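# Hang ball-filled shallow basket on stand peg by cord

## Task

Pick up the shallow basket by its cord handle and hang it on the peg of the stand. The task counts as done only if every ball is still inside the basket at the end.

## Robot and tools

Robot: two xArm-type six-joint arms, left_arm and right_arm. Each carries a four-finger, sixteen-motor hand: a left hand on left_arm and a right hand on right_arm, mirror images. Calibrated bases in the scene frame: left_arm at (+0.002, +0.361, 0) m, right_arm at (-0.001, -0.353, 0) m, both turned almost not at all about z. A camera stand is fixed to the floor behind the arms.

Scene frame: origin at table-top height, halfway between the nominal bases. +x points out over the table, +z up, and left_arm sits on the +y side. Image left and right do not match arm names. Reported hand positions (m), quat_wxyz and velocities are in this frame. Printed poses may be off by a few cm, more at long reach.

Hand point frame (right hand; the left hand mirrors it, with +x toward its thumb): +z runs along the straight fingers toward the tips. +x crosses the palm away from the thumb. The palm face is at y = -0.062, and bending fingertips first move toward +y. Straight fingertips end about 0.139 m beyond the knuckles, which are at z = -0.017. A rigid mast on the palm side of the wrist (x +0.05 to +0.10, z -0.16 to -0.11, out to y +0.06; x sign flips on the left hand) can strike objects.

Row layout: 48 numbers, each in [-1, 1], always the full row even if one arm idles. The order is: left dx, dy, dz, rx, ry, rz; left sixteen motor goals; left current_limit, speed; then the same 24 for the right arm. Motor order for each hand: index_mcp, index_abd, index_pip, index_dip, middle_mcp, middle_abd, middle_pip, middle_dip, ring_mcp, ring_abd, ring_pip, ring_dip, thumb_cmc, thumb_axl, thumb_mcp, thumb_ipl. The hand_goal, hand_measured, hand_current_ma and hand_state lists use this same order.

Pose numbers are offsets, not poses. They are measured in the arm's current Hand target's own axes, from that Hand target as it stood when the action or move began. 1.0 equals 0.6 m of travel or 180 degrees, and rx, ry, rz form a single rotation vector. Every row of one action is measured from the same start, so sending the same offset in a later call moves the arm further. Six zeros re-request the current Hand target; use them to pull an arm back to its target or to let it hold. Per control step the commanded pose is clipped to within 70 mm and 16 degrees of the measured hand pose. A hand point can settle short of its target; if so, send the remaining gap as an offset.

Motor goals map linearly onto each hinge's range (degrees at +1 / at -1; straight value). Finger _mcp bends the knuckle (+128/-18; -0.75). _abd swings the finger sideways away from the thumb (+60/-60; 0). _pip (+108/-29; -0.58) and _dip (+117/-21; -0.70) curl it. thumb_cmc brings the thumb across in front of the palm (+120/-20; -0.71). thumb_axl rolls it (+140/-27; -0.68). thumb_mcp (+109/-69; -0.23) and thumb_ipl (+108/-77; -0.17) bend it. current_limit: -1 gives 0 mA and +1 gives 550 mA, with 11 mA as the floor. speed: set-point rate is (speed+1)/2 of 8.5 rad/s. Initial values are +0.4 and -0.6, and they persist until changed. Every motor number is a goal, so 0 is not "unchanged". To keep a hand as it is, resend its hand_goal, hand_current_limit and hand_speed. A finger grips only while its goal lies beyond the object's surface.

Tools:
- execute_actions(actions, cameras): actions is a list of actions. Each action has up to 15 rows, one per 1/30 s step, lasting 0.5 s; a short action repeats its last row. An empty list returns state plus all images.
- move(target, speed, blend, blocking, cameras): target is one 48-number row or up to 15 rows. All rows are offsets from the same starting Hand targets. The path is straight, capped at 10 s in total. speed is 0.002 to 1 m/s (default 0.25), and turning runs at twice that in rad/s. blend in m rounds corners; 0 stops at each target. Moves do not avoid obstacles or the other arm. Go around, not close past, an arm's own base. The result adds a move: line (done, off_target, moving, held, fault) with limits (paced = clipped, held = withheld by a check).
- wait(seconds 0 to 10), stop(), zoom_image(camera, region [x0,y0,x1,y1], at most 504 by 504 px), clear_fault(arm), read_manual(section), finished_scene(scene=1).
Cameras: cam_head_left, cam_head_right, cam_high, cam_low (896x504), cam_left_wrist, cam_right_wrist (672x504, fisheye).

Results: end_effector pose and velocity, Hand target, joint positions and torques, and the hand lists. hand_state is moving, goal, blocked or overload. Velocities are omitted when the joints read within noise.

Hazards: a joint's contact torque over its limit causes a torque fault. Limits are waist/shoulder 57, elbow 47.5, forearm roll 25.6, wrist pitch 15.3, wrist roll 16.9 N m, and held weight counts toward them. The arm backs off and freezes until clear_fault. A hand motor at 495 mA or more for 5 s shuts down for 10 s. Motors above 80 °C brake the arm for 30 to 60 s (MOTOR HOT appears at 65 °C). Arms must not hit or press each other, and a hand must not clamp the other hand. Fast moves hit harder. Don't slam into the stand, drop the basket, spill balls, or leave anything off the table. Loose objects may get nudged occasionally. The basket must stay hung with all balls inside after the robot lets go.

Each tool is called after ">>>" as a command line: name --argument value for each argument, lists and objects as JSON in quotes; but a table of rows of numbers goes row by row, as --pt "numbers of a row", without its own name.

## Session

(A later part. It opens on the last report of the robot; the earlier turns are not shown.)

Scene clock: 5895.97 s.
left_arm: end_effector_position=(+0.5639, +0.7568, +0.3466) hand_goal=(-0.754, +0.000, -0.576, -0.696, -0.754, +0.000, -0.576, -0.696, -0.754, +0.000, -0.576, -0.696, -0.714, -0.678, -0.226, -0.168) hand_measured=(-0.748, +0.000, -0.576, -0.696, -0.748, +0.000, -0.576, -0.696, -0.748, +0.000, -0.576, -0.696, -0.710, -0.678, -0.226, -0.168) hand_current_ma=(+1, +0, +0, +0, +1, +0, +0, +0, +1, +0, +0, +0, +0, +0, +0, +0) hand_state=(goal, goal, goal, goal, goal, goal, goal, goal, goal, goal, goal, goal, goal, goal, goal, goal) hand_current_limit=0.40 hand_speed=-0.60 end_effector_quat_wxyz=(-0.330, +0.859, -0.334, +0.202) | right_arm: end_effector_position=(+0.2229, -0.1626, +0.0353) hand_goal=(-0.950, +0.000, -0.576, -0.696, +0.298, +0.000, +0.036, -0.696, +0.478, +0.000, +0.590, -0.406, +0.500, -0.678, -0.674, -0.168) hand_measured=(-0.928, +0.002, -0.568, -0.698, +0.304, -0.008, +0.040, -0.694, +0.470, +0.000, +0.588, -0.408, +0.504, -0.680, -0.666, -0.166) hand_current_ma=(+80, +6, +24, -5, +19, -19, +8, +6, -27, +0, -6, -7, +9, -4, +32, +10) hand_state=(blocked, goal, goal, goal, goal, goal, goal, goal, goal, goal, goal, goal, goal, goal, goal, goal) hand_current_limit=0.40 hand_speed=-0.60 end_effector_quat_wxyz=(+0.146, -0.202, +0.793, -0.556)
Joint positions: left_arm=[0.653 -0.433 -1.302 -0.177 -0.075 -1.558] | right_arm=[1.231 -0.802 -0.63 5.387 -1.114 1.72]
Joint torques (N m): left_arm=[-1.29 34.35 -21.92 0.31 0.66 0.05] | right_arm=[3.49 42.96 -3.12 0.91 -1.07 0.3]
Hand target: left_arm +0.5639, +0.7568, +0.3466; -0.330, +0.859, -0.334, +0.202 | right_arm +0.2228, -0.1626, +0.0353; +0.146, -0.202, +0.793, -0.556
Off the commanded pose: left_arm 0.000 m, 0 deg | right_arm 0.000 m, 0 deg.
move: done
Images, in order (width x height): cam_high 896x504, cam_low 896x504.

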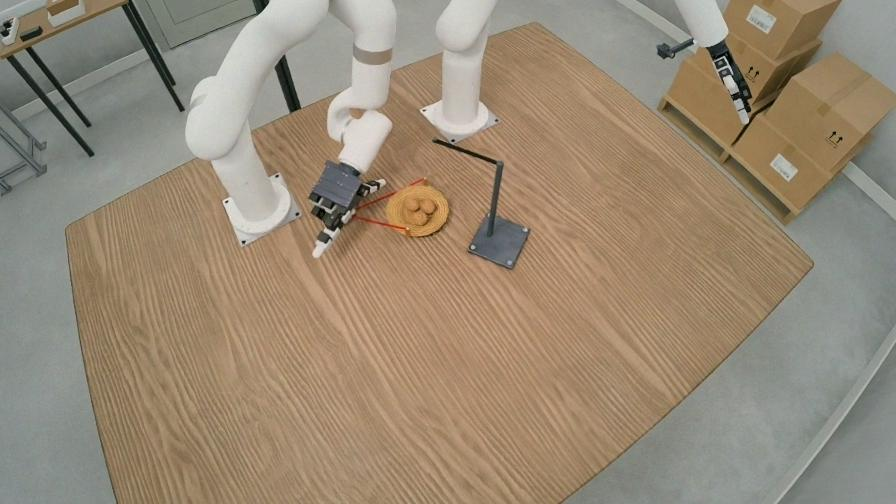

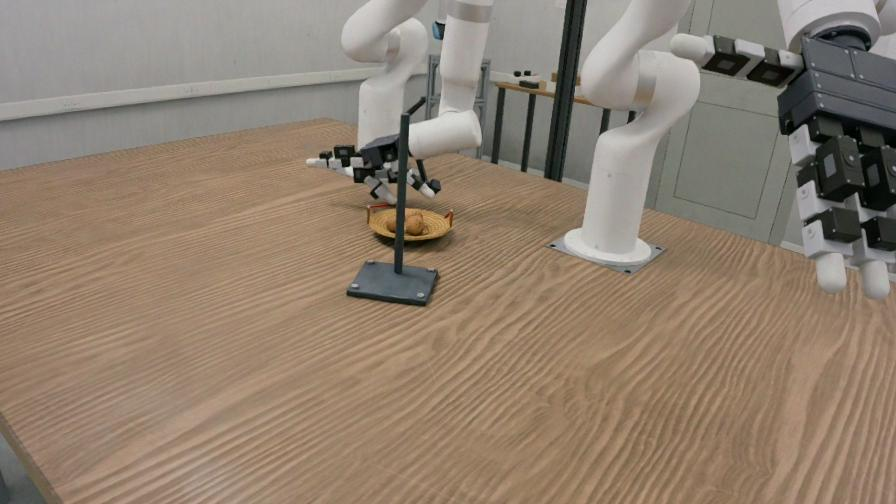

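>>> move --pt "0 0 0 0 0 0 -0.754 0 -0.576 -0.696 -0.754 0 -0.576 -0.696 -0.754 0 -0.576 -0.696 -0.714 -0.678 -0.226 -0.168 0.4 -0.6 0 0 0 0 0 0 -0.95 0 0.95 -0.3 0.299 0 0.036 -0.696 0.479 0 0.591 -0.406 0.5 -0.678 -0.9 -0.168 0.4 -0.5" --pt "0 0 0 0 0 0 -0.754 0 -0.576 -0.696 -0.754 0 -0.576 -0.696 -0.754 0 -0.576 -0.696 -0.714 -0.678 -0.226 -0.168 0.4 -0.6 0 0 0 0 0 0 -0.204 0 0.95 -0.3 0.299 0 0.036 -0.696 0.479 0 0.591 -0.406 0.5 -0.678 -0.9 0.805 0.4 -0.5" --pt "0 0 0 0 0 0 -0.754 0 -0.576 -0.696 -0.754 0 -0.576 -0.696 -0.754 0 -0.576 -0.696 -0.714 -0.678 -0.226 -0.168 0.4 -0.6 0 0 0 0 0 0 -0.204 0 0.47 -0.696 0.299 0 0.036 -0.696 0.479 0 0.591 -0.406 0.5 -0.678 -0.449 0.805 0.4 -0.6" --pt "0 0 0 0 0 0 -0.754 0 -0.576 -0.696 -0.754 0 -0.576 -0.696 -0.754 0 -0.576 -0.696 -0.714 -0.678 -0.226 -0.168 0.4 -0.6 0 0 0 0 0 0 -0.204 0 0.47 -0.696 0.299 0 0.036 -0.696 0.479 0 0.591 -0.406 0.5 -0.678 -0.281 0.449 0.4 -0.7" --pt "0 0 0 0 0 0 -0.754 0 -0.576 -0.696 -0.754 0 -0.576 -0.696 -0.754 0 -0.576 -0.696 -0.714 -0.678 -0.226 -0.168 0.4 -0.6 0 0 0 0 0 0 -0.204 0 0.47 -0.696 0.299 0 0.036 -0.696 0.479 0 0.591 -0.406 0.5 -0.678 -0.111 0.1 0.4 -0.7" --speed 0.08 --cameras '["cam_high","cam_right_wrist"]'

>>> zoom_image --camera "cam_high" --region '[340, 150, 460, 250]'

>>> zoom_image --camera "cam_right_wrist" --region '[420, 0, 672, 168]'

Scene clock: 5987.03 s.
left_arm: end_effector_position=(+0.5639, +0.7568, +0.3466) hand_goal=(-0.754, +0.000, -0.576, -0.696, -0.754, +0.000, -0.576, -0.696, -0.754, +0.000, -0.576, -0.696, -0.714, -0.678, -0.226, -0.168) hand_measured=(-0.748, +0.000, -0.576, -0.696, -0.748, +0.000, -0.576, -0.696, -0.748, +0.000, -0.576, -0.696, -0.710, -0.678, -0.226, -0.168) hand_current_ma=(+1, +0, +0, +0, +1, +0, +0, +0, +1, +0, +0, +0, +0, +0, +0, +0) hand_state=(goal, goal, goal, goal, goal, goal, goal, goal, goal, goal, goal, goal, goal, goal, goal, goal) hand_current_limit=0.40 hand_speed=-0.60 end_effector_quat_wxyz=(-0.330, +0.859, -0.334, +0.202) | right_arm: end_effector_position=(+0.2228, -0.1626, +0.0353) hand_goal=(-0.204, +0.000, +0.470, -0.696, +0.298, +0.000, +0.036, -0.696, +0.478, +0.000, +0.590, -0.406, +0.500, -0.678, -0.112, +0.100) hand_measured=(-0.204, +0.002, +0.472, -0.694, +0.304, -0.008, +0.040, -0.694, +0.470, +0.000, +0.588, -0.408, +0.504, -0.680, -0.114, +0.102) hand_current_ma=(+2, +6, +3, +6, +19, -20, +9, +6, -27, +0, -6, -7, +8, -4, -5, +5) hand_state=(goal, goal, goal, goal, goal, goal, goal, goal, goal, goal, goal, goal, goal, goal, goal, goal) hand_current_limit=0.40 hand_speed=-0.70 end_effector_quat_wxyz=(+0.146, -0.202, +0.793, -0.556)
Joint positions: left_arm=[0.653 -0.433 -1.302 -0.177 -0.075 -1.558] | right_arm=[1.231 -0.802 -0.63 5.387 -1.114 1.721]
Joint torques (N m): left_arm=[-1.02 34.62 -21.49 0.22 0.62 0.07] | right_arm=[2.73 41.22 -4.26 0.88 -1.56 0.28]
Hand target: left_arm +0.5639, +0.7568, +0.3466; -0.330, +0.859, -0.334, +0.202 | right_arm +0.2228, -0.1626, +0.0353; +0.146, -0.202, +0.793, -0.556
Off the commanded pose: left_arm 0.000 m, 0 deg | right_arm 0.000 m, 0 deg.
move: done
Images, in order (width x height): cam_high 896x504, cam_right_wrist 672x504.

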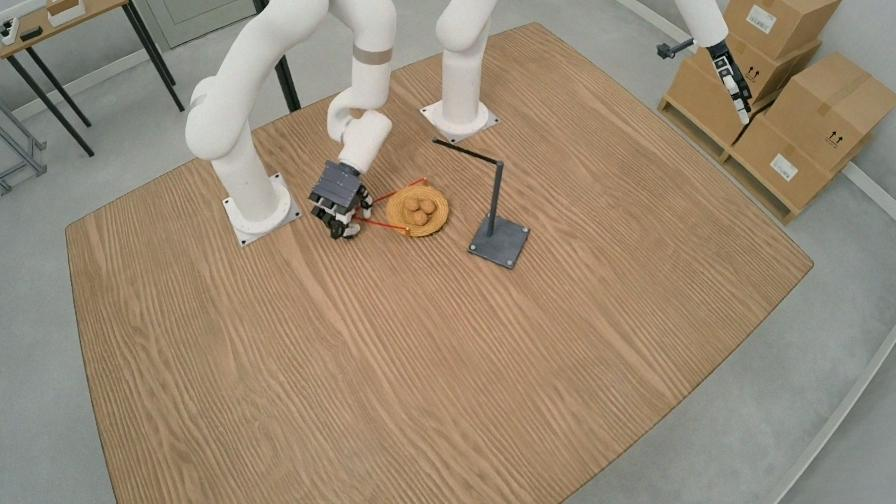

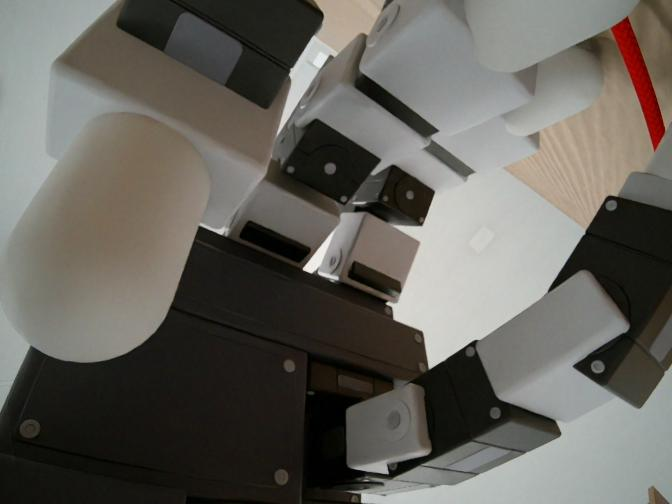

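Scaled by 4.200.

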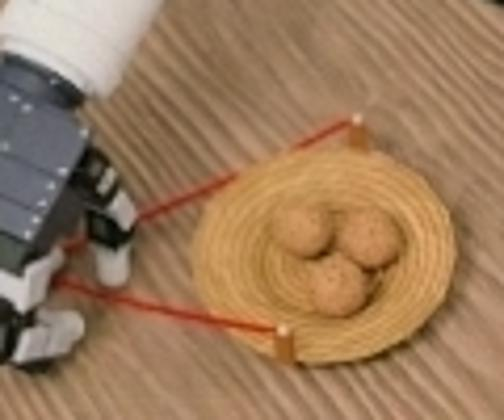

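Scaled by 2.000 from the camera's 672x504 image, which has a finer 960x720 frame.

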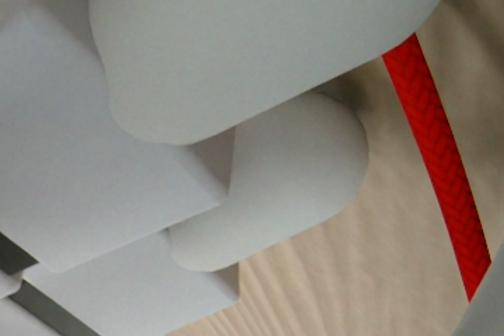

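>>> move --pt "0 0 0 0 0 0 -0.754 0 -0.576 -0.696 -0.754 0 -0.576 -0.696 -0.754 0 -0.576 -0.696 -0.714 -0.678 -0.226 -0.168 0.4 -0.6 0 0 0 0 0 0 -0.036 0 0.364 -0.696 0.299 0 0.036 -0.696 0.479 0 0.591 -0.406 0.5 -0.678 0.0 0.03 0.4 -0.85" --pt "0 0 0 0 0 0 -0.754 0 -0.576 -0.696 -0.754 0 -0.576 -0.696 -0.754 0 -0.576 -0.696 -0.714 -0.678 -0.226 -0.168 0.4 -0.6 0 0 0 0 0 0 0.12 0 0.364 -0.696 0.299 0 0.036 -0.696 0.479 0 0.591 -0.406 0.5 -0.678 0.15 -0.064 0.5 -0.85" --speed 0.08 --cameras '["cam_high","cam_right_wrist"]'

>>> zoom_image --camera "cam_high" --region '[340, 150, 460, 250]'

>>> zoom_image --camera "cam_right_wrist" --region '[420, 0, 672, 168]'

Scene clock: 6026.70 s.
left_arm: end_effector_position=(+0.5639, +0.7568, +0.3466) hand_goal=(-0.754, +0.000, -0.576, -0.696, -0.754, +0.000, -0.576, -0.696, -0.754, +0.000, -0.576, -0.696, -0.714, -0.678, -0.226, -0.168) hand_measured=(-0.748, +0.000, -0.576, -0.696, -0.748, +0.000, -0.576, -0.696, -0.748, +0.000, -0.576, -0.696, -0.710, -0.678, -0.226, -0.168) hand_current_ma=(+1, +0, +0, +0, +1, +0, +0, +0, +1, +0, +0, +0, +0, +0, +0, +0) hand_state=(goal, goal, goal, goal, goal, goal, goal, goal, goal, goal, goal, goal, goal, goal, goal, goal) hand_current_limit=0.40 hand_speed=-0.60 end_effector_quat_wxyz=(-0.330, +0.859, -0.334, +0.202) | right_arm: end_effector_position=(+0.2228, -0.1626, +0.0353) hand_goal=(+0.120, +0.000, +0.364, -0.696, +0.298, +0.000, +0.036, -0.696, +0.478, +0.000, +0.590, -0.406, +0.500, -0.678, +0.150, -0.064) hand_measured=(-0.148, +0.002, +0.410, -0.690, +0.304, -0.008, +0.040, -0.694, +0.470, +0.000, +0.588, -0.408, +0.504, -0.678, +0.140, -0.064) hand_current_ma=(-413, +6, +168, +15, +19, -20, +9, +6, -27, +0, -6, -7, +8, -1, -43, +0) hand_state=(blocked, goal, blocked, goal, goal, goal, goal, goal, goal, goal, goal, goal, goal, goal, goal, goal) hand_current_limit=0.50 hand_speed=-0.85 end_effector_quat_wxyz=(+0.146, -0.202, +0.793, -0.556)
Joint positions: left_arm=[0.653 -0.433 -1.302 -0.177 -0.075 -1.558] | right_arm=[1.231 -0.802 -0.63 5.387 -1.114 1.721]
Joint torques (N m): left_arm=[-0.93 34.83 -21.59 0.39 0.66 0.06] | right_arm=[2.19 39.53 -6.88 -0.86 1.51 -0.8]
Hand target: left_arm +0.5639, +0.7568, +0.3466; -0.330, +0.859, -0.334, +0.202 | right_arm +0.2228, -0.1626, +0.0353; +0.146, -0.202, +0.793, -0.556
Off the commanded pose: left_arm 0.000 m, 0 deg | right_arm 0.000 m, 0 deg.
move: done
Images, in order (width x height): cam_high 896x504, cam_right_wrist 672x504.

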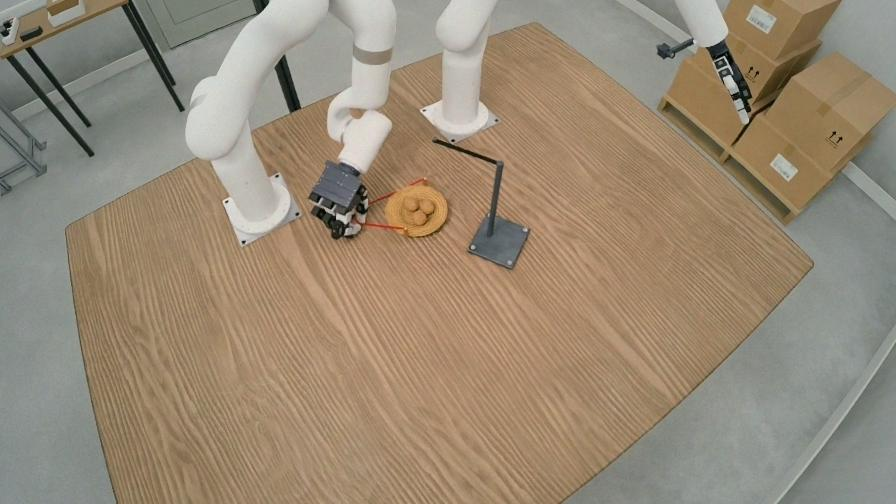

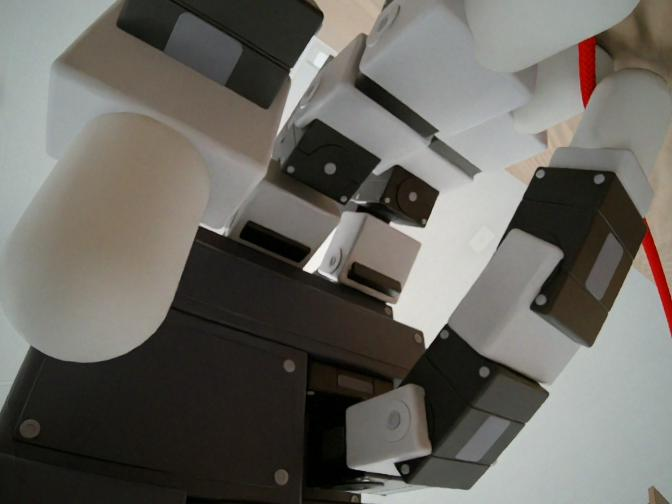

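Scaled by 4.200.

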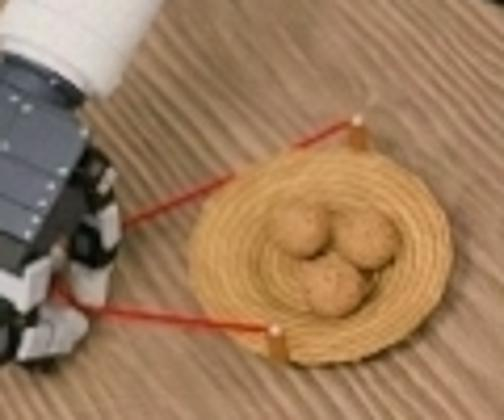

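Scaled by 2.000 from the camera's 672x504 image, which has a finer 960x720 frame.

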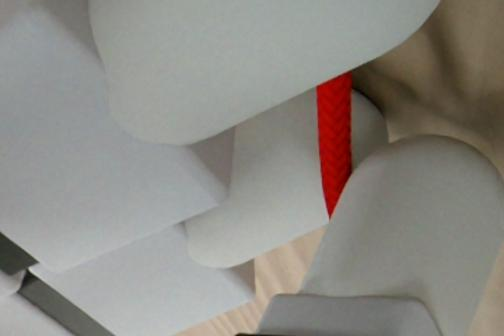

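>>> move --pt "0 0 0 0 0 0 -0.754 0 -0.576 -0.696 -0.754 0 -0.576 -0.696 -0.754 0 -0.576 -0.696 -0.714 -0.678 -0.226 -0.168 0.4 -0.6 0 0 0 0 0 0 0.12 0 0.41 -0.696 0.299 0 0.036 -0.696 0.479 0 0.591 -0.406 0.5 -0.678 0.26 -0.02 0.5 -0.85" --pt "0 0 0 0 0 0 -0.754 0 -0.576 -0.696 -0.754 0 -0.576 -0.696 -0.754 0 -0.576 -0.696 -0.714 -0.678 -0.226 -0.168 0.4 -0.6 0 -0.0392 -0.0143 0 0 0 0.12 0 0.41 -0.696 0.299 0 0.036 -0.696 0.479 0 0.591 -0.406 0.5 -0.678 0.26 -0.02 0.5 -0.85" --speed 0.05 --cameras '["cam_high","cam_right_wrist","cam_low"]'

>>> zoom_image --camera "cam_high" --region '[340, 150, 460, 250]'

>>> zoom_image --camera "cam_right_wrist" --region '[420, 0, 672, 168]'

Scene clock: 6046.13 s.
left_arm: end_effector_position=(+0.5639, +0.7568, +0.3466) hand_goal=(-0.754, +0.000, -0.576, -0.696, -0.754, +0.000, -0.576, -0.696, -0.754, +0.000, -0.576, -0.696, -0.714, -0.678, -0.226, -0.168) hand_measured=(-0.748, +0.000, -0.576, -0.696, -0.748, +0.000, -0.576, -0.696, -0.748, +0.000, -0.576, -0.696, -0.710, -0.678, -0.226, -0.168) hand_current_ma=(+1, +0, +0, +0, +1, +0, +0, +0, +1, +0, +0, +0, +0, +0, +0, +0) hand_state=(goal, goal, goal, goal, goal, goal, goal, goal, goal, goal, goal, goal, goal, goal, goal, goal) hand_current_limit=0.40 hand_speed=-0.60 end_effector_quat_wxyz=(-0.330, +0.859, -0.334, +0.202) | right_arm: end_effector_position=(+0.2226, -0.1626, +0.0603) hand_goal=(+0.120, +0.000, +0.410, -0.696, +0.298, +0.000, +0.036, -0.696, +0.478, +0.000, +0.590, -0.406, +0.500, -0.678, +0.260, -0.020) hand_measured=(-0.146, -0.002, +0.376, -0.708, +0.300, -0.002, +0.038, -0.694, +0.470, +0.000, +0.588, -0.408, +0.508, -0.674, +0.188, -0.042) hand_current_ma=(-413, -4, -118, -34, +3, -6, +2, +6, -27, +0, -6, -7, +26, +16, -382, -106) hand_state=(blocked, goal, blocked, goal, goal, goal, goal, goal, goal, goal, goal, goal, goal, goal, blocked, blocked) hand_current_limit=0.50 hand_speed=-0.85 end_effector_quat_wxyz=(+0.146, -0.202, +0.793, -0.556)
Joint positions: left_arm=[0.653 -0.433 -1.302 -0.177 -0.075 -1.558] | right_arm=[1.232 -0.725 -0.601 5.405 -1.144 1.678]
Joint torques (N m): left_arm=[-0.72 34.32 -21.84 0.25 0.69 0.02] | right_arm=[3.19 41.87 -4.6 0.85 -2.39 -0.32]
Hand target: left_arm +0.5639, +0.7568, +0.3466; -0.330, +0.859, -0.334, +0.202 | right_arm +0.2226, -0.1626, +0.0603; +0.146, -0.202, +0.793, -0.556
Off the commanded pose: left_arm 0.000 m, 0 deg | right_arm 0.000 m, 0 deg.
move: done
Images, in order (width x height): cam_high 896x504, cam_low 896x504, cam_right_wrist 672x504.

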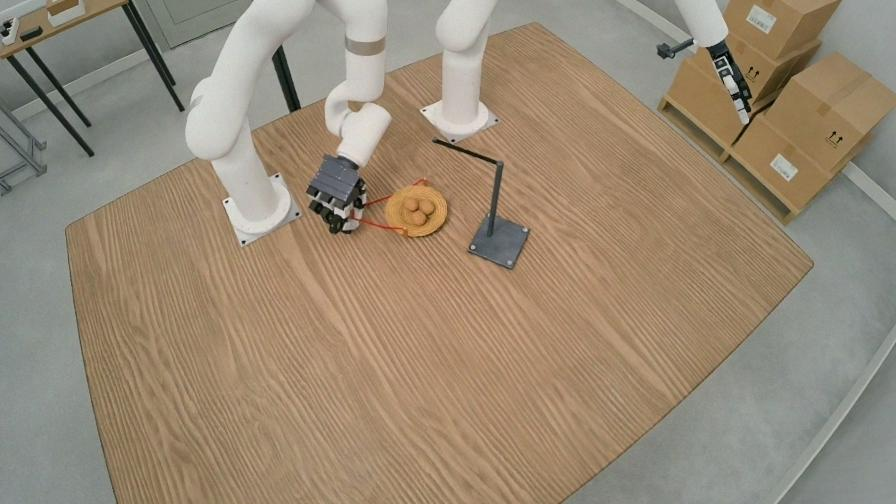

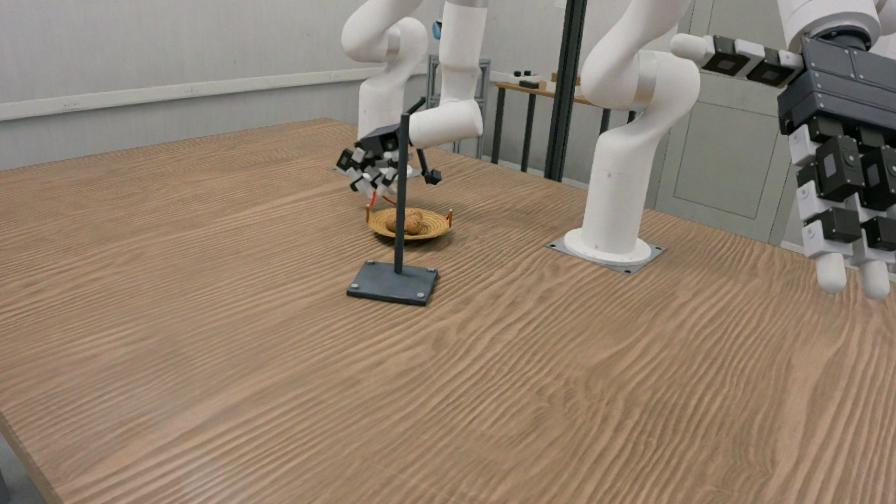

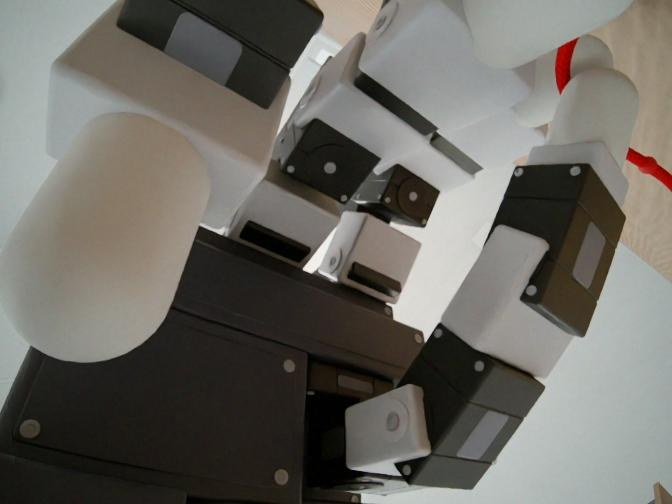

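Scaled by 4.200.

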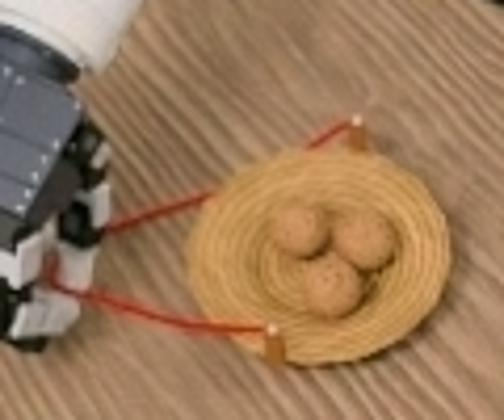

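Scaled by 2.000 from the camera's 672x504 image, which has a finer 960x720 frame.

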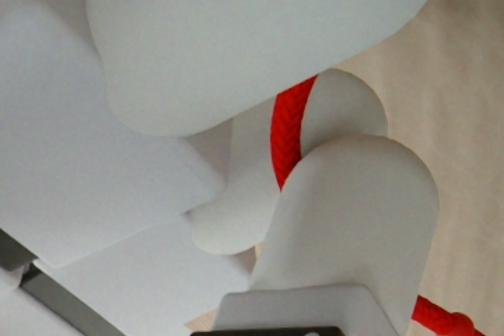

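>>> move --pt "0 0 0 0 0 0 -0.754 0 -0.576 -0.696 -0.754 0 -0.576 -0.696 -0.754 0 -0.576 -0.696 -0.714 -0.678 -0.226 -0.168 0.4 -0.6 -0.0543 -0.0782 0.0042 0 -0.1097 -0.0399 0.12 0 0.41 -0.696 0.299 0 0.036 -0.696 0.479 0 0.591 -0.406 0.5 -0.678 0.26 -0.02 0.5 -0.85" --pt "0 0 0 0 0 0 -0.754 0 -0.576 -0.696 -0.754 0 -0.576 -0.696 -0.754 0 -0.576 -0.696 -0.714 -0.678 -0.226 -0.168 0.4 -0.6 -0.1715 -0.1912 0.022 0 -0.2663 -0.0969 0.12 0 0.41 -0.696 0.299 0 0.036 -0.696 0.479 0 0.591 -0.406 0.5 -0.678 0.26 -0.02 0.5 -0.85" --pt "0 0 0 0 0 0 -0.754 0 -0.576 -0.696 -0.754 0 -0.576 -0.696 -0.754 0 -0.576 -0.696 -0.714 -0.678 -0.226 -0.168 0.4 -0.6 -0.2625 -0.221 0.0505 0 -0.3969 -0.1444 0.12 0 0.41 -0.696 0.299 0 0.036 -0.696 0.479 0 0.591 -0.406 0.5 -0.678 0.26 -0.02 0.5 -0.85" --speed 0.09 --blend '[0.01,0.01,0]' --cameras '["cam_high","cam_right_wrist","cam_low","cam_head_left"]'

>>> zoom_image --camera "cam_high" --region '[340, 130, 500, 250]'

>>> zoom_image --camera "cam_low" --region '[320, 120, 500, 260]'

Scene clock: 6158.77 s.
left_arm: end_effector_position=(+0.5639, +0.7568, +0.3466) hand_goal=(-0.754, +0.000, -0.576, -0.696, -0.754, +0.000, -0.576, -0.696, -0.754, +0.000, -0.576, -0.696, -0.714, -0.678, -0.226, -0.168) hand_measured=(-0.748, +0.000, -0.576, -0.696, -0.748, +0.000, -0.576, -0.696, -0.748, +0.000, -0.576, -0.696, -0.710, -0.678, -0.226, -0.168) hand_current_ma=(+1, +0, +0, +0, +1, +0, +0, +0, +1, +0, +0, +0, +0, +0, +0, +0) hand_state=(goal, goal, goal, goal, goal, goal, goal, goal, goal, goal, goal, goal, goal, goal, goal, goal) hand_current_limit=0.40 hand_speed=-0.60 end_effector_quat_wxyz=(-0.330, +0.859, -0.334, +0.202) | right_arm: end_effector_position=(+0.3954, -0.1514, +0.1758) hand_goal=(+0.120, +0.000, +0.410, -0.696, +0.298, +0.000, +0.036, -0.696, +0.478, +0.000, +0.590, -0.406, +0.500, -0.678, +0.260, -0.020) hand_measured=(-0.146, -0.002, +0.376, -0.708, +0.300, -0.002, +0.038, -0.694, +0.470, +0.000, +0.588, -0.408, +0.508, -0.674, +0.190, -0.042) hand_current_ma=(-413, -4, -123, -37, +2, -6, +2, +6, -27, +0, -6, -7, +20, +16, -375, -106) hand_state=(blocked, goal, blocked, goal, goal, goal, goal, goal, goal, goal, goal, goal, goal, goal, blocked, blocked) hand_current_limit=0.50 hand_speed=-0.85 end_effector_quat_wxyz=(-0.456, +0.648, -0.498, +0.352)
Joint positions: left_arm=[0.653 -0.433 -1.302 -0.177 -0.075 -1.558] | right_arm=[0.526 -0.223 -0.293 3.421 -1.162 1.549]
Joint torques (N m): left_arm=[-1.12 34.33 -21.37 0.08 0.66 0.09] | right_arm=[-3.71 23.3 -12.66 -0.88 -1.27 0.43]
Hand target: left_arm +0.5639, +0.7568, +0.3466; -0.330, +0.859, -0.334, +0.202 | right_arm +0.3954, -0.1514, +0.1758; -0.456, +0.648, -0.498, +0.352
Off the commanded pose: left_arm 0.000 m, 0 deg | right_arm 0.000 m, 0 deg.
move: done
Images, in order (width x height): cam_head_left 896x504, cam_high 896x504, cam_low 896x504, cam_right_wrist 672x504.

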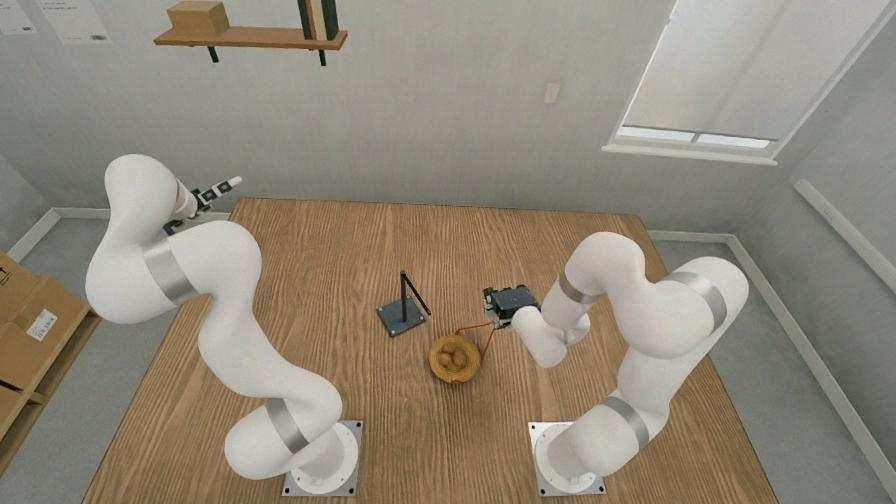

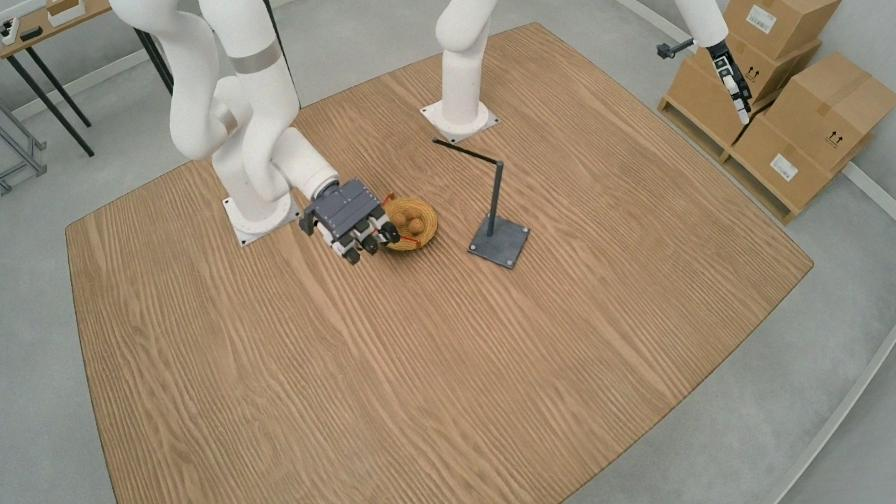

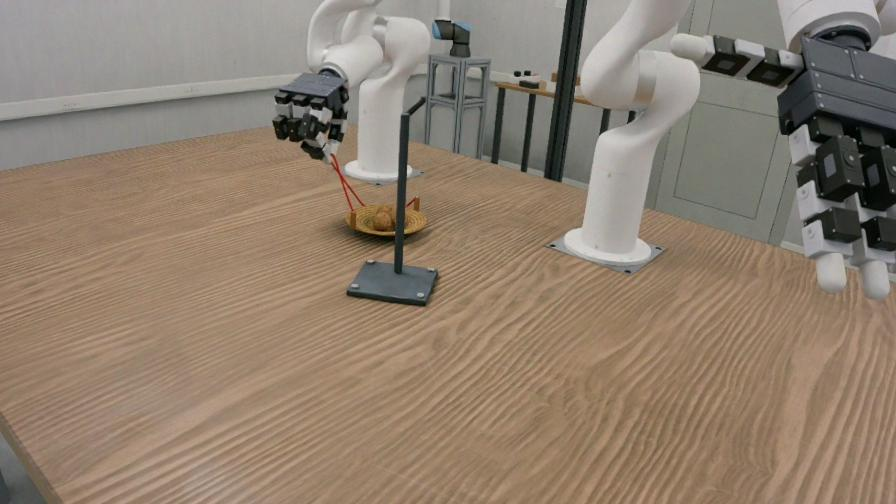

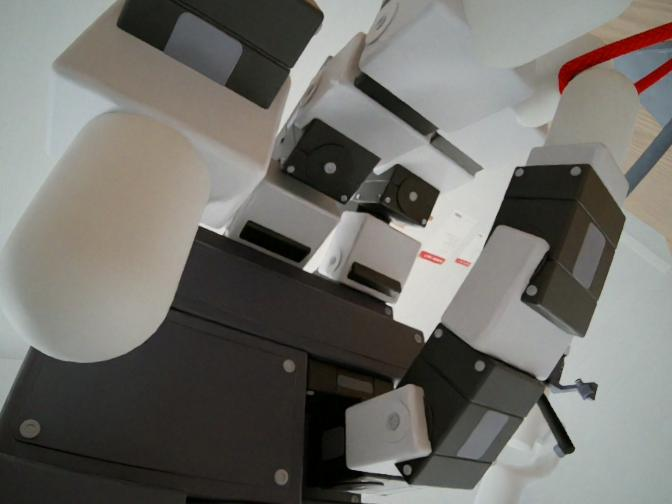

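Scaled by 3.150.

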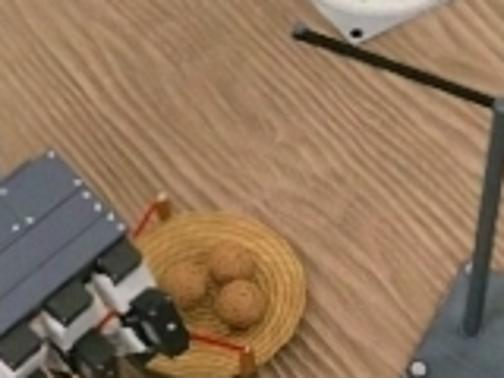

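Scaled by 2.800.

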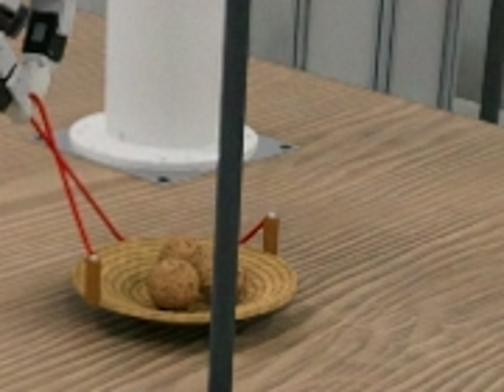

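>>> move --pt "0 0 0 0 0 0 -0.754 0 -0.576 -0.696 -0.754 0 -0.576 -0.696 -0.754 0 -0.576 -0.696 -0.714 -0.678 -0.226 -0.168 0.4 -0.6 -0.0238 -0.0438 0.1077 0 -0.0783 -0.0285 0.12 0 0.41 -0.696 0.299 0 0.036 -0.696 0.479 0 0.591 -0.406 0.5 -0.678 0.26 -0.02 0.5 -0.85" --pt "0 0 0 0 0 0 -0.754 0 -0.576 -0.696 -0.754 0 -0.576 -0.696 -0.754 0 -0.576 -0.696 -0.714 -0.678 -0.226 -0.168 0.4 -0.6 -0.0485 -0.0767 0.2122 0 -0.1567 -0.057 0.12 0 0.41 -0.696 0.299 0 0.036 -0.696 0.479 0 0.591 -0.406 0.5 -0.678 0.26 -0.02 0.5 -0.85" --speed 0.05 --blend '[0.01,0]' --cameras '["cam_high","cam_right_wrist","cam_low","cam_head_left"]'

>>> zoom_image --camera "cam_high" --region '[340, 150, 500, 270]'

>>> zoom_image --camera "cam_low" --region '[300, 120, 480, 260]'

>>> zoom_image --camera "cam_head_left" --region '[400, 280, 560, 400]'

Scene clock: 6204.80 s.
left_arm: end_effector_position=(+0.5639, +0.7568, +0.3466) hand_goal=(-0.754, +0.000, -0.576, -0.696, -0.754, +0.000, -0.576, -0.696, -0.754, +0.000, -0.576, -0.696, -0.714, -0.678, -0.226, -0.168) hand_measured=(-0.748, +0.000, -0.576, -0.696, -0.748, +0.000, -0.576, -0.696, -0.748, +0.000, -0.576, -0.696, -0.710, -0.678, -0.226, -0.168) hand_current_ma=(+1, +0, +0, +0, +1, +0, +0, +0, +1, +0, +0, +0, +0, +0, +0, +0) hand_state=(goal, goal, goal, goal, goal, goal, goal, goal, goal, goal, goal, goal, goal, goal, goal, goal) hand_current_limit=0.40 hand_speed=-0.60 end_effector_quat_wxyz=(-0.330, +0.859, -0.334, +0.202) | right_arm: end_effector_position=(+0.5188, -0.0886, +0.1764) hand_goal=(+0.120, +0.000, +0.410, -0.696, +0.298, +0.000, +0.036, -0.696, +0.478, +0.000, +0.590, -0.406, +0.500, -0.678, +0.260, -0.020) hand_measured=(-0.146, -0.002, +0.376, -0.708, +0.298, -0.002, +0.038, -0.694, +0.470, +0.000, +0.588, -0.408, +0.508, -0.674, +0.190, -0.042) hand_current_ma=(-412, -4, -123, -37, +2, -6, +2, +6, -27, +0, -6, -7, +20, +16, -375, -106) hand_state=(blocked, goal, blocked, goal, goal, goal, goal, goal, goal, goal, goal, goal, goal, goal, blocked, blocked) hand_current_limit=0.50 hand_speed=-0.85 end_effector_quat_wxyz=(-0.531, +0.756, -0.313, +0.223)
Joint positions: left_arm=[0.653 -0.433 -1.302 -0.177 -0.075 -1.558] | right_arm=[0.288 -0.482 -0.719 2.597 -1.021 1.695]
Joint torques (N m): left_arm=[-1.03 34.77 -21.7 0.27 0.67 0.06] | right_arm=[-4.02 40.06 -16.15 -0.64 -1.21 0.36]
Hand target: left_arm +0.5639, +0.7568, +0.3466; -0.330, +0.859, -0.334, +0.202 | right_arm +0.5188, -0.0886, +0.1764; -0.531, +0.756, -0.313, +0.223
Off the commanded pose: left_arm 0.000 m, 0 deg | right_arm 0.000 m, 0 deg.
move: done
Images, in order (width x height): cam_head_left 896x504, cam_high 896x504, cam_low 896x504, cam_right_wrist 672x504.

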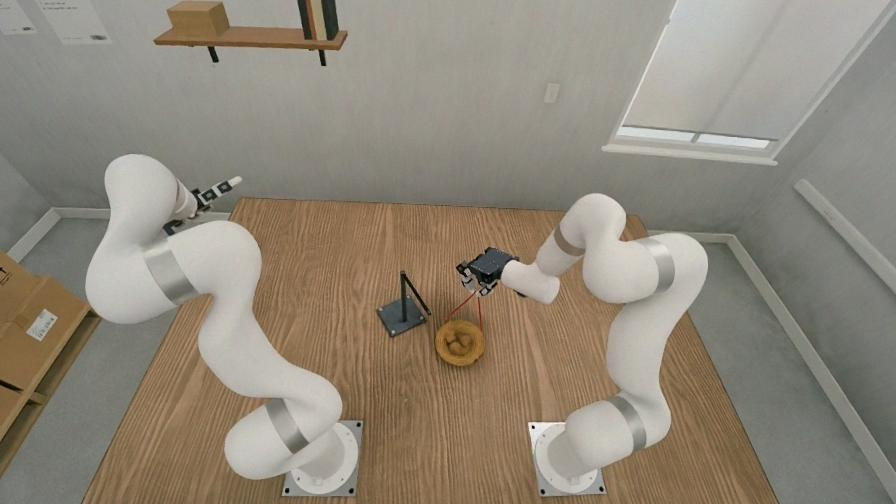

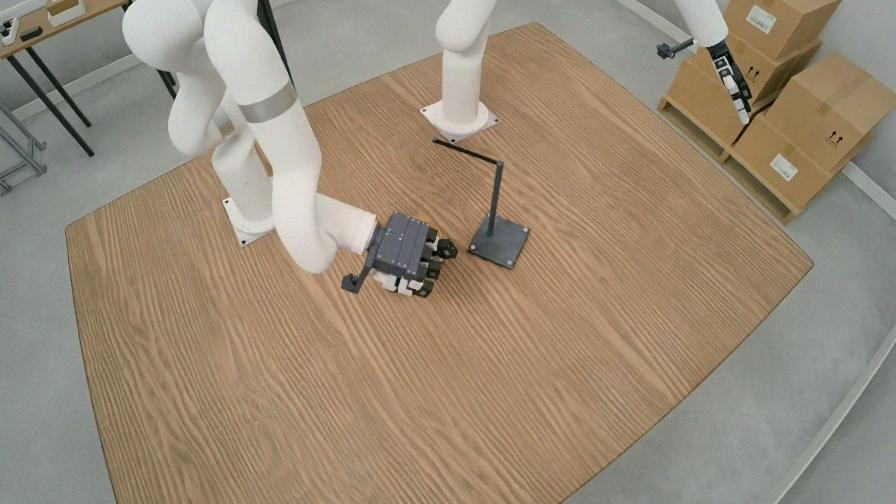

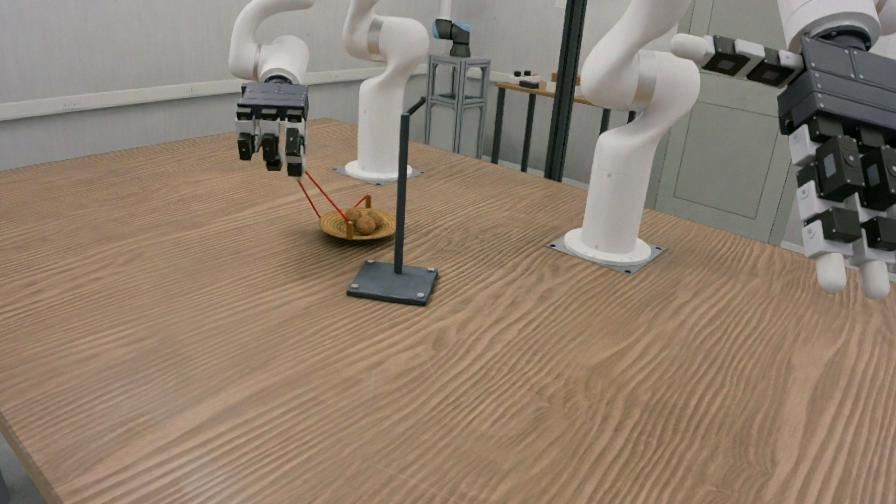

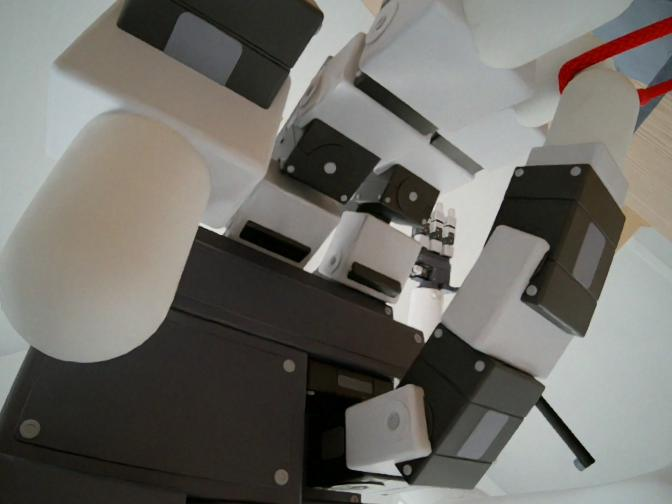

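Scaled by 3.150.

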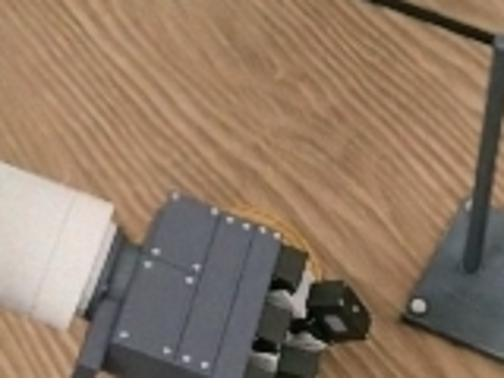

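Scaled by 2.800.

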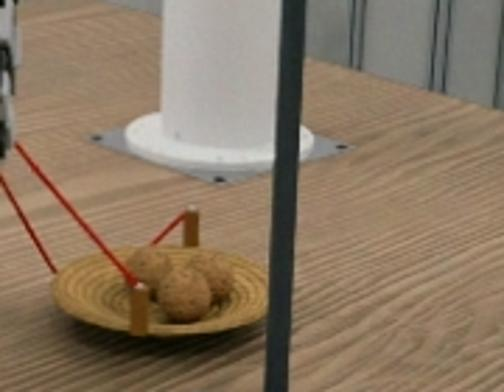

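Scaled by 3.150.

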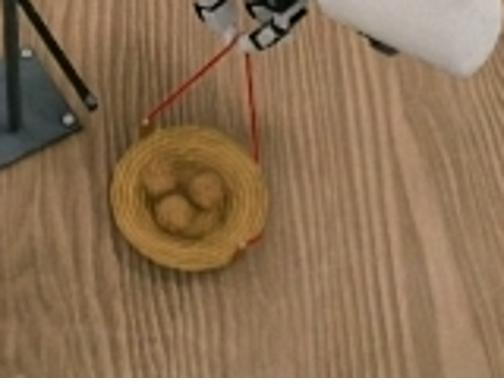

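>>> move --target '[0,0,0,0,0,0,-0.754,0,-0.576,-0.696,-0.754,0,-0.576,-0.696,-0.754,0,-0.576,-0.696,-0.714,-0.678,-0.226,-0.168,0.4,-0.6, -0.1362,0.0269,-0.0842,0,0,0,0.12,0,0.41,-0.696,0.299,0,0.036,-0.696,0.479,0,0.591,-0.406,0.5,-0.678,0.26,-0.02,0.5,-0.85]' --speed 0.08 --cameras '["cam_high","cam_low","cam_head_left"]'

>>> zoom_image --camera "cam_low" --region '[300, 120, 480, 260]'

>>> zoom_image --camera "cam_head_left" --region '[400, 280, 560, 400]'

Scene clock: 6452.50 s.
left_arm: end_effector_position=(+0.5639, +0.7568, +0.3466) hand_goal=(-0.754, +0.000, -0.576, -0.696, -0.754, +0.000, -0.576, -0.696, -0.754, +0.000, -0.576, -0.696, -0.714, -0.678, -0.226, -0.168) hand_measured=(-0.748, +0.000, -0.576, -0.696, -0.748, +0.000, -0.576, -0.696, -0.748, +0.000, -0.576, -0.696, -0.710, -0.678, -0.226, -0.168) hand_current_ma=(+1, +0, +0, +0, +1, +0, +0, +0, +1, +0, +0, +0, +0, +0, +0, +0) hand_state=(goal, goal, goal, goal, goal, goal, goal, goal, goal, goal, goal, goal, goal, goal, goal, goal) hand_current_limit=0.40 hand_speed=-0.60 end_effector_quat_wxyz=(-0.330, +0.859, -0.334, +0.202) | right_arm: end_effector_position=(+0.4236, -0.0681, +0.1778) hand_goal=(+0.120, +0.000, +0.410, -0.696, +0.298, +0.000, +0.036, -0.696, +0.478, +0.000, +0.590, -0.406, +0.500, -0.678, +0.260, -0.020) hand_measured=(-0.146, -0.002, +0.376, -0.708, +0.298, -0.002, +0.038, -0.694, +0.470, +0.000, +0.588, -0.408, +0.508, -0.674, +0.190, -0.042) hand_current_ma=(-412, -4, -123, -37, +2, -5, +2, +6, -27, +0, -6, -7, +20, +16, -370, -106) hand_state=(blocked, goal, blocked, goal, goal, goal, goal, goal, goal, goal, goal, goal, goal, goal, blocked, blocked) hand_current_limit=0.50 hand_speed=-0.85 end_effector_quat_wxyz=(-0.531, +0.756, -0.313, +0.223)
Joint positions: left_arm=[0.653 -0.433 -1.302 -0.177 -0.075 -1.558] | right_arm=[0.426 -0.346 -0.497 2.767 -1.086 1.624]
Joint torques (N m): left_arm=[-1.08 34.31 -21.71 0.04 0.67 0.05] | right_arm=[3.96 37.03 -12.71 0.85 -2.41 -0.33]
Hand target: left_arm +0.5639, +0.7568, +0.3466; -0.330, +0.859, -0.334, +0.202 | right_arm +0.4236, -0.0681, +0.1778; -0.531, +0.756, -0.313, +0.223
Off the commanded pose: left_arm 0.000 m, 0 deg | right_arm 0.000 m, 0 deg.
move: done
Images, in order (width x height): cam_head_left 896x504, cam_high 896x504, cam_low 896x504.

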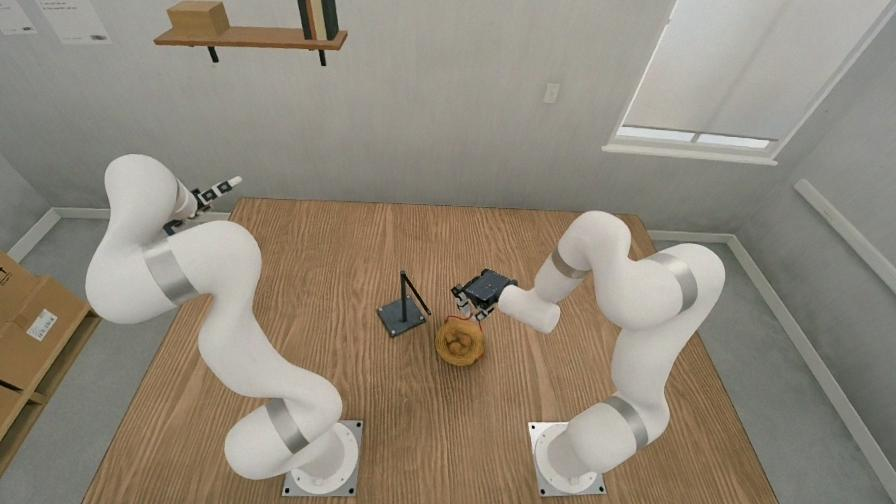

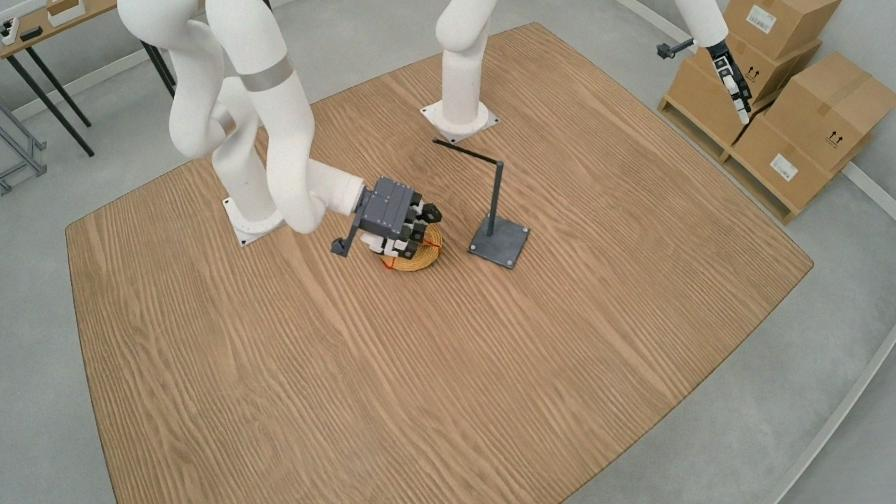

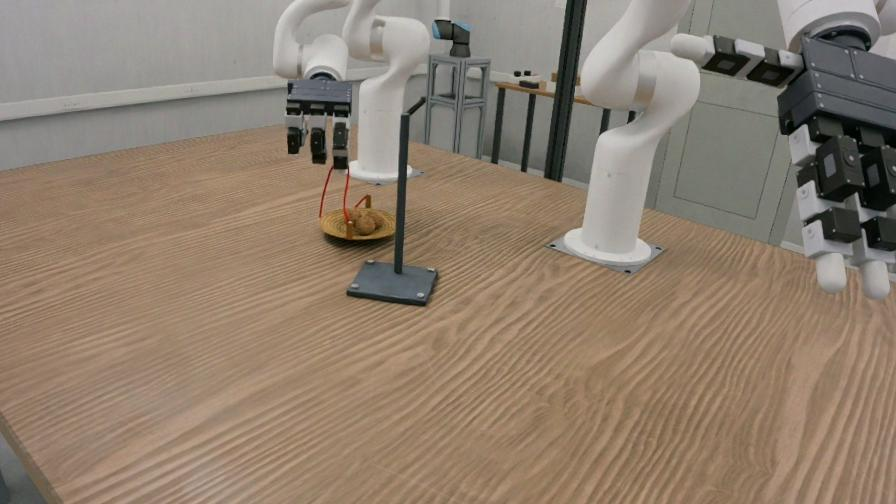

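Scaled by 2.800.

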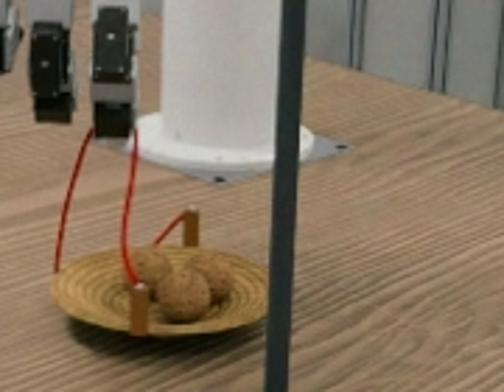

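Scaled by 3.150.

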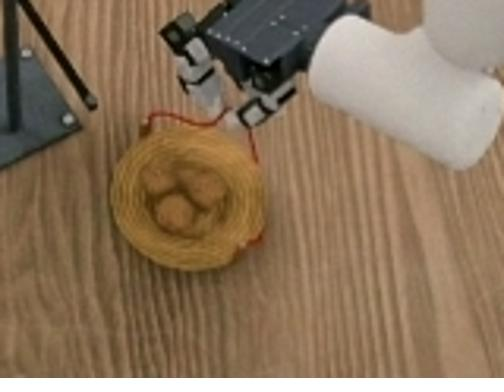

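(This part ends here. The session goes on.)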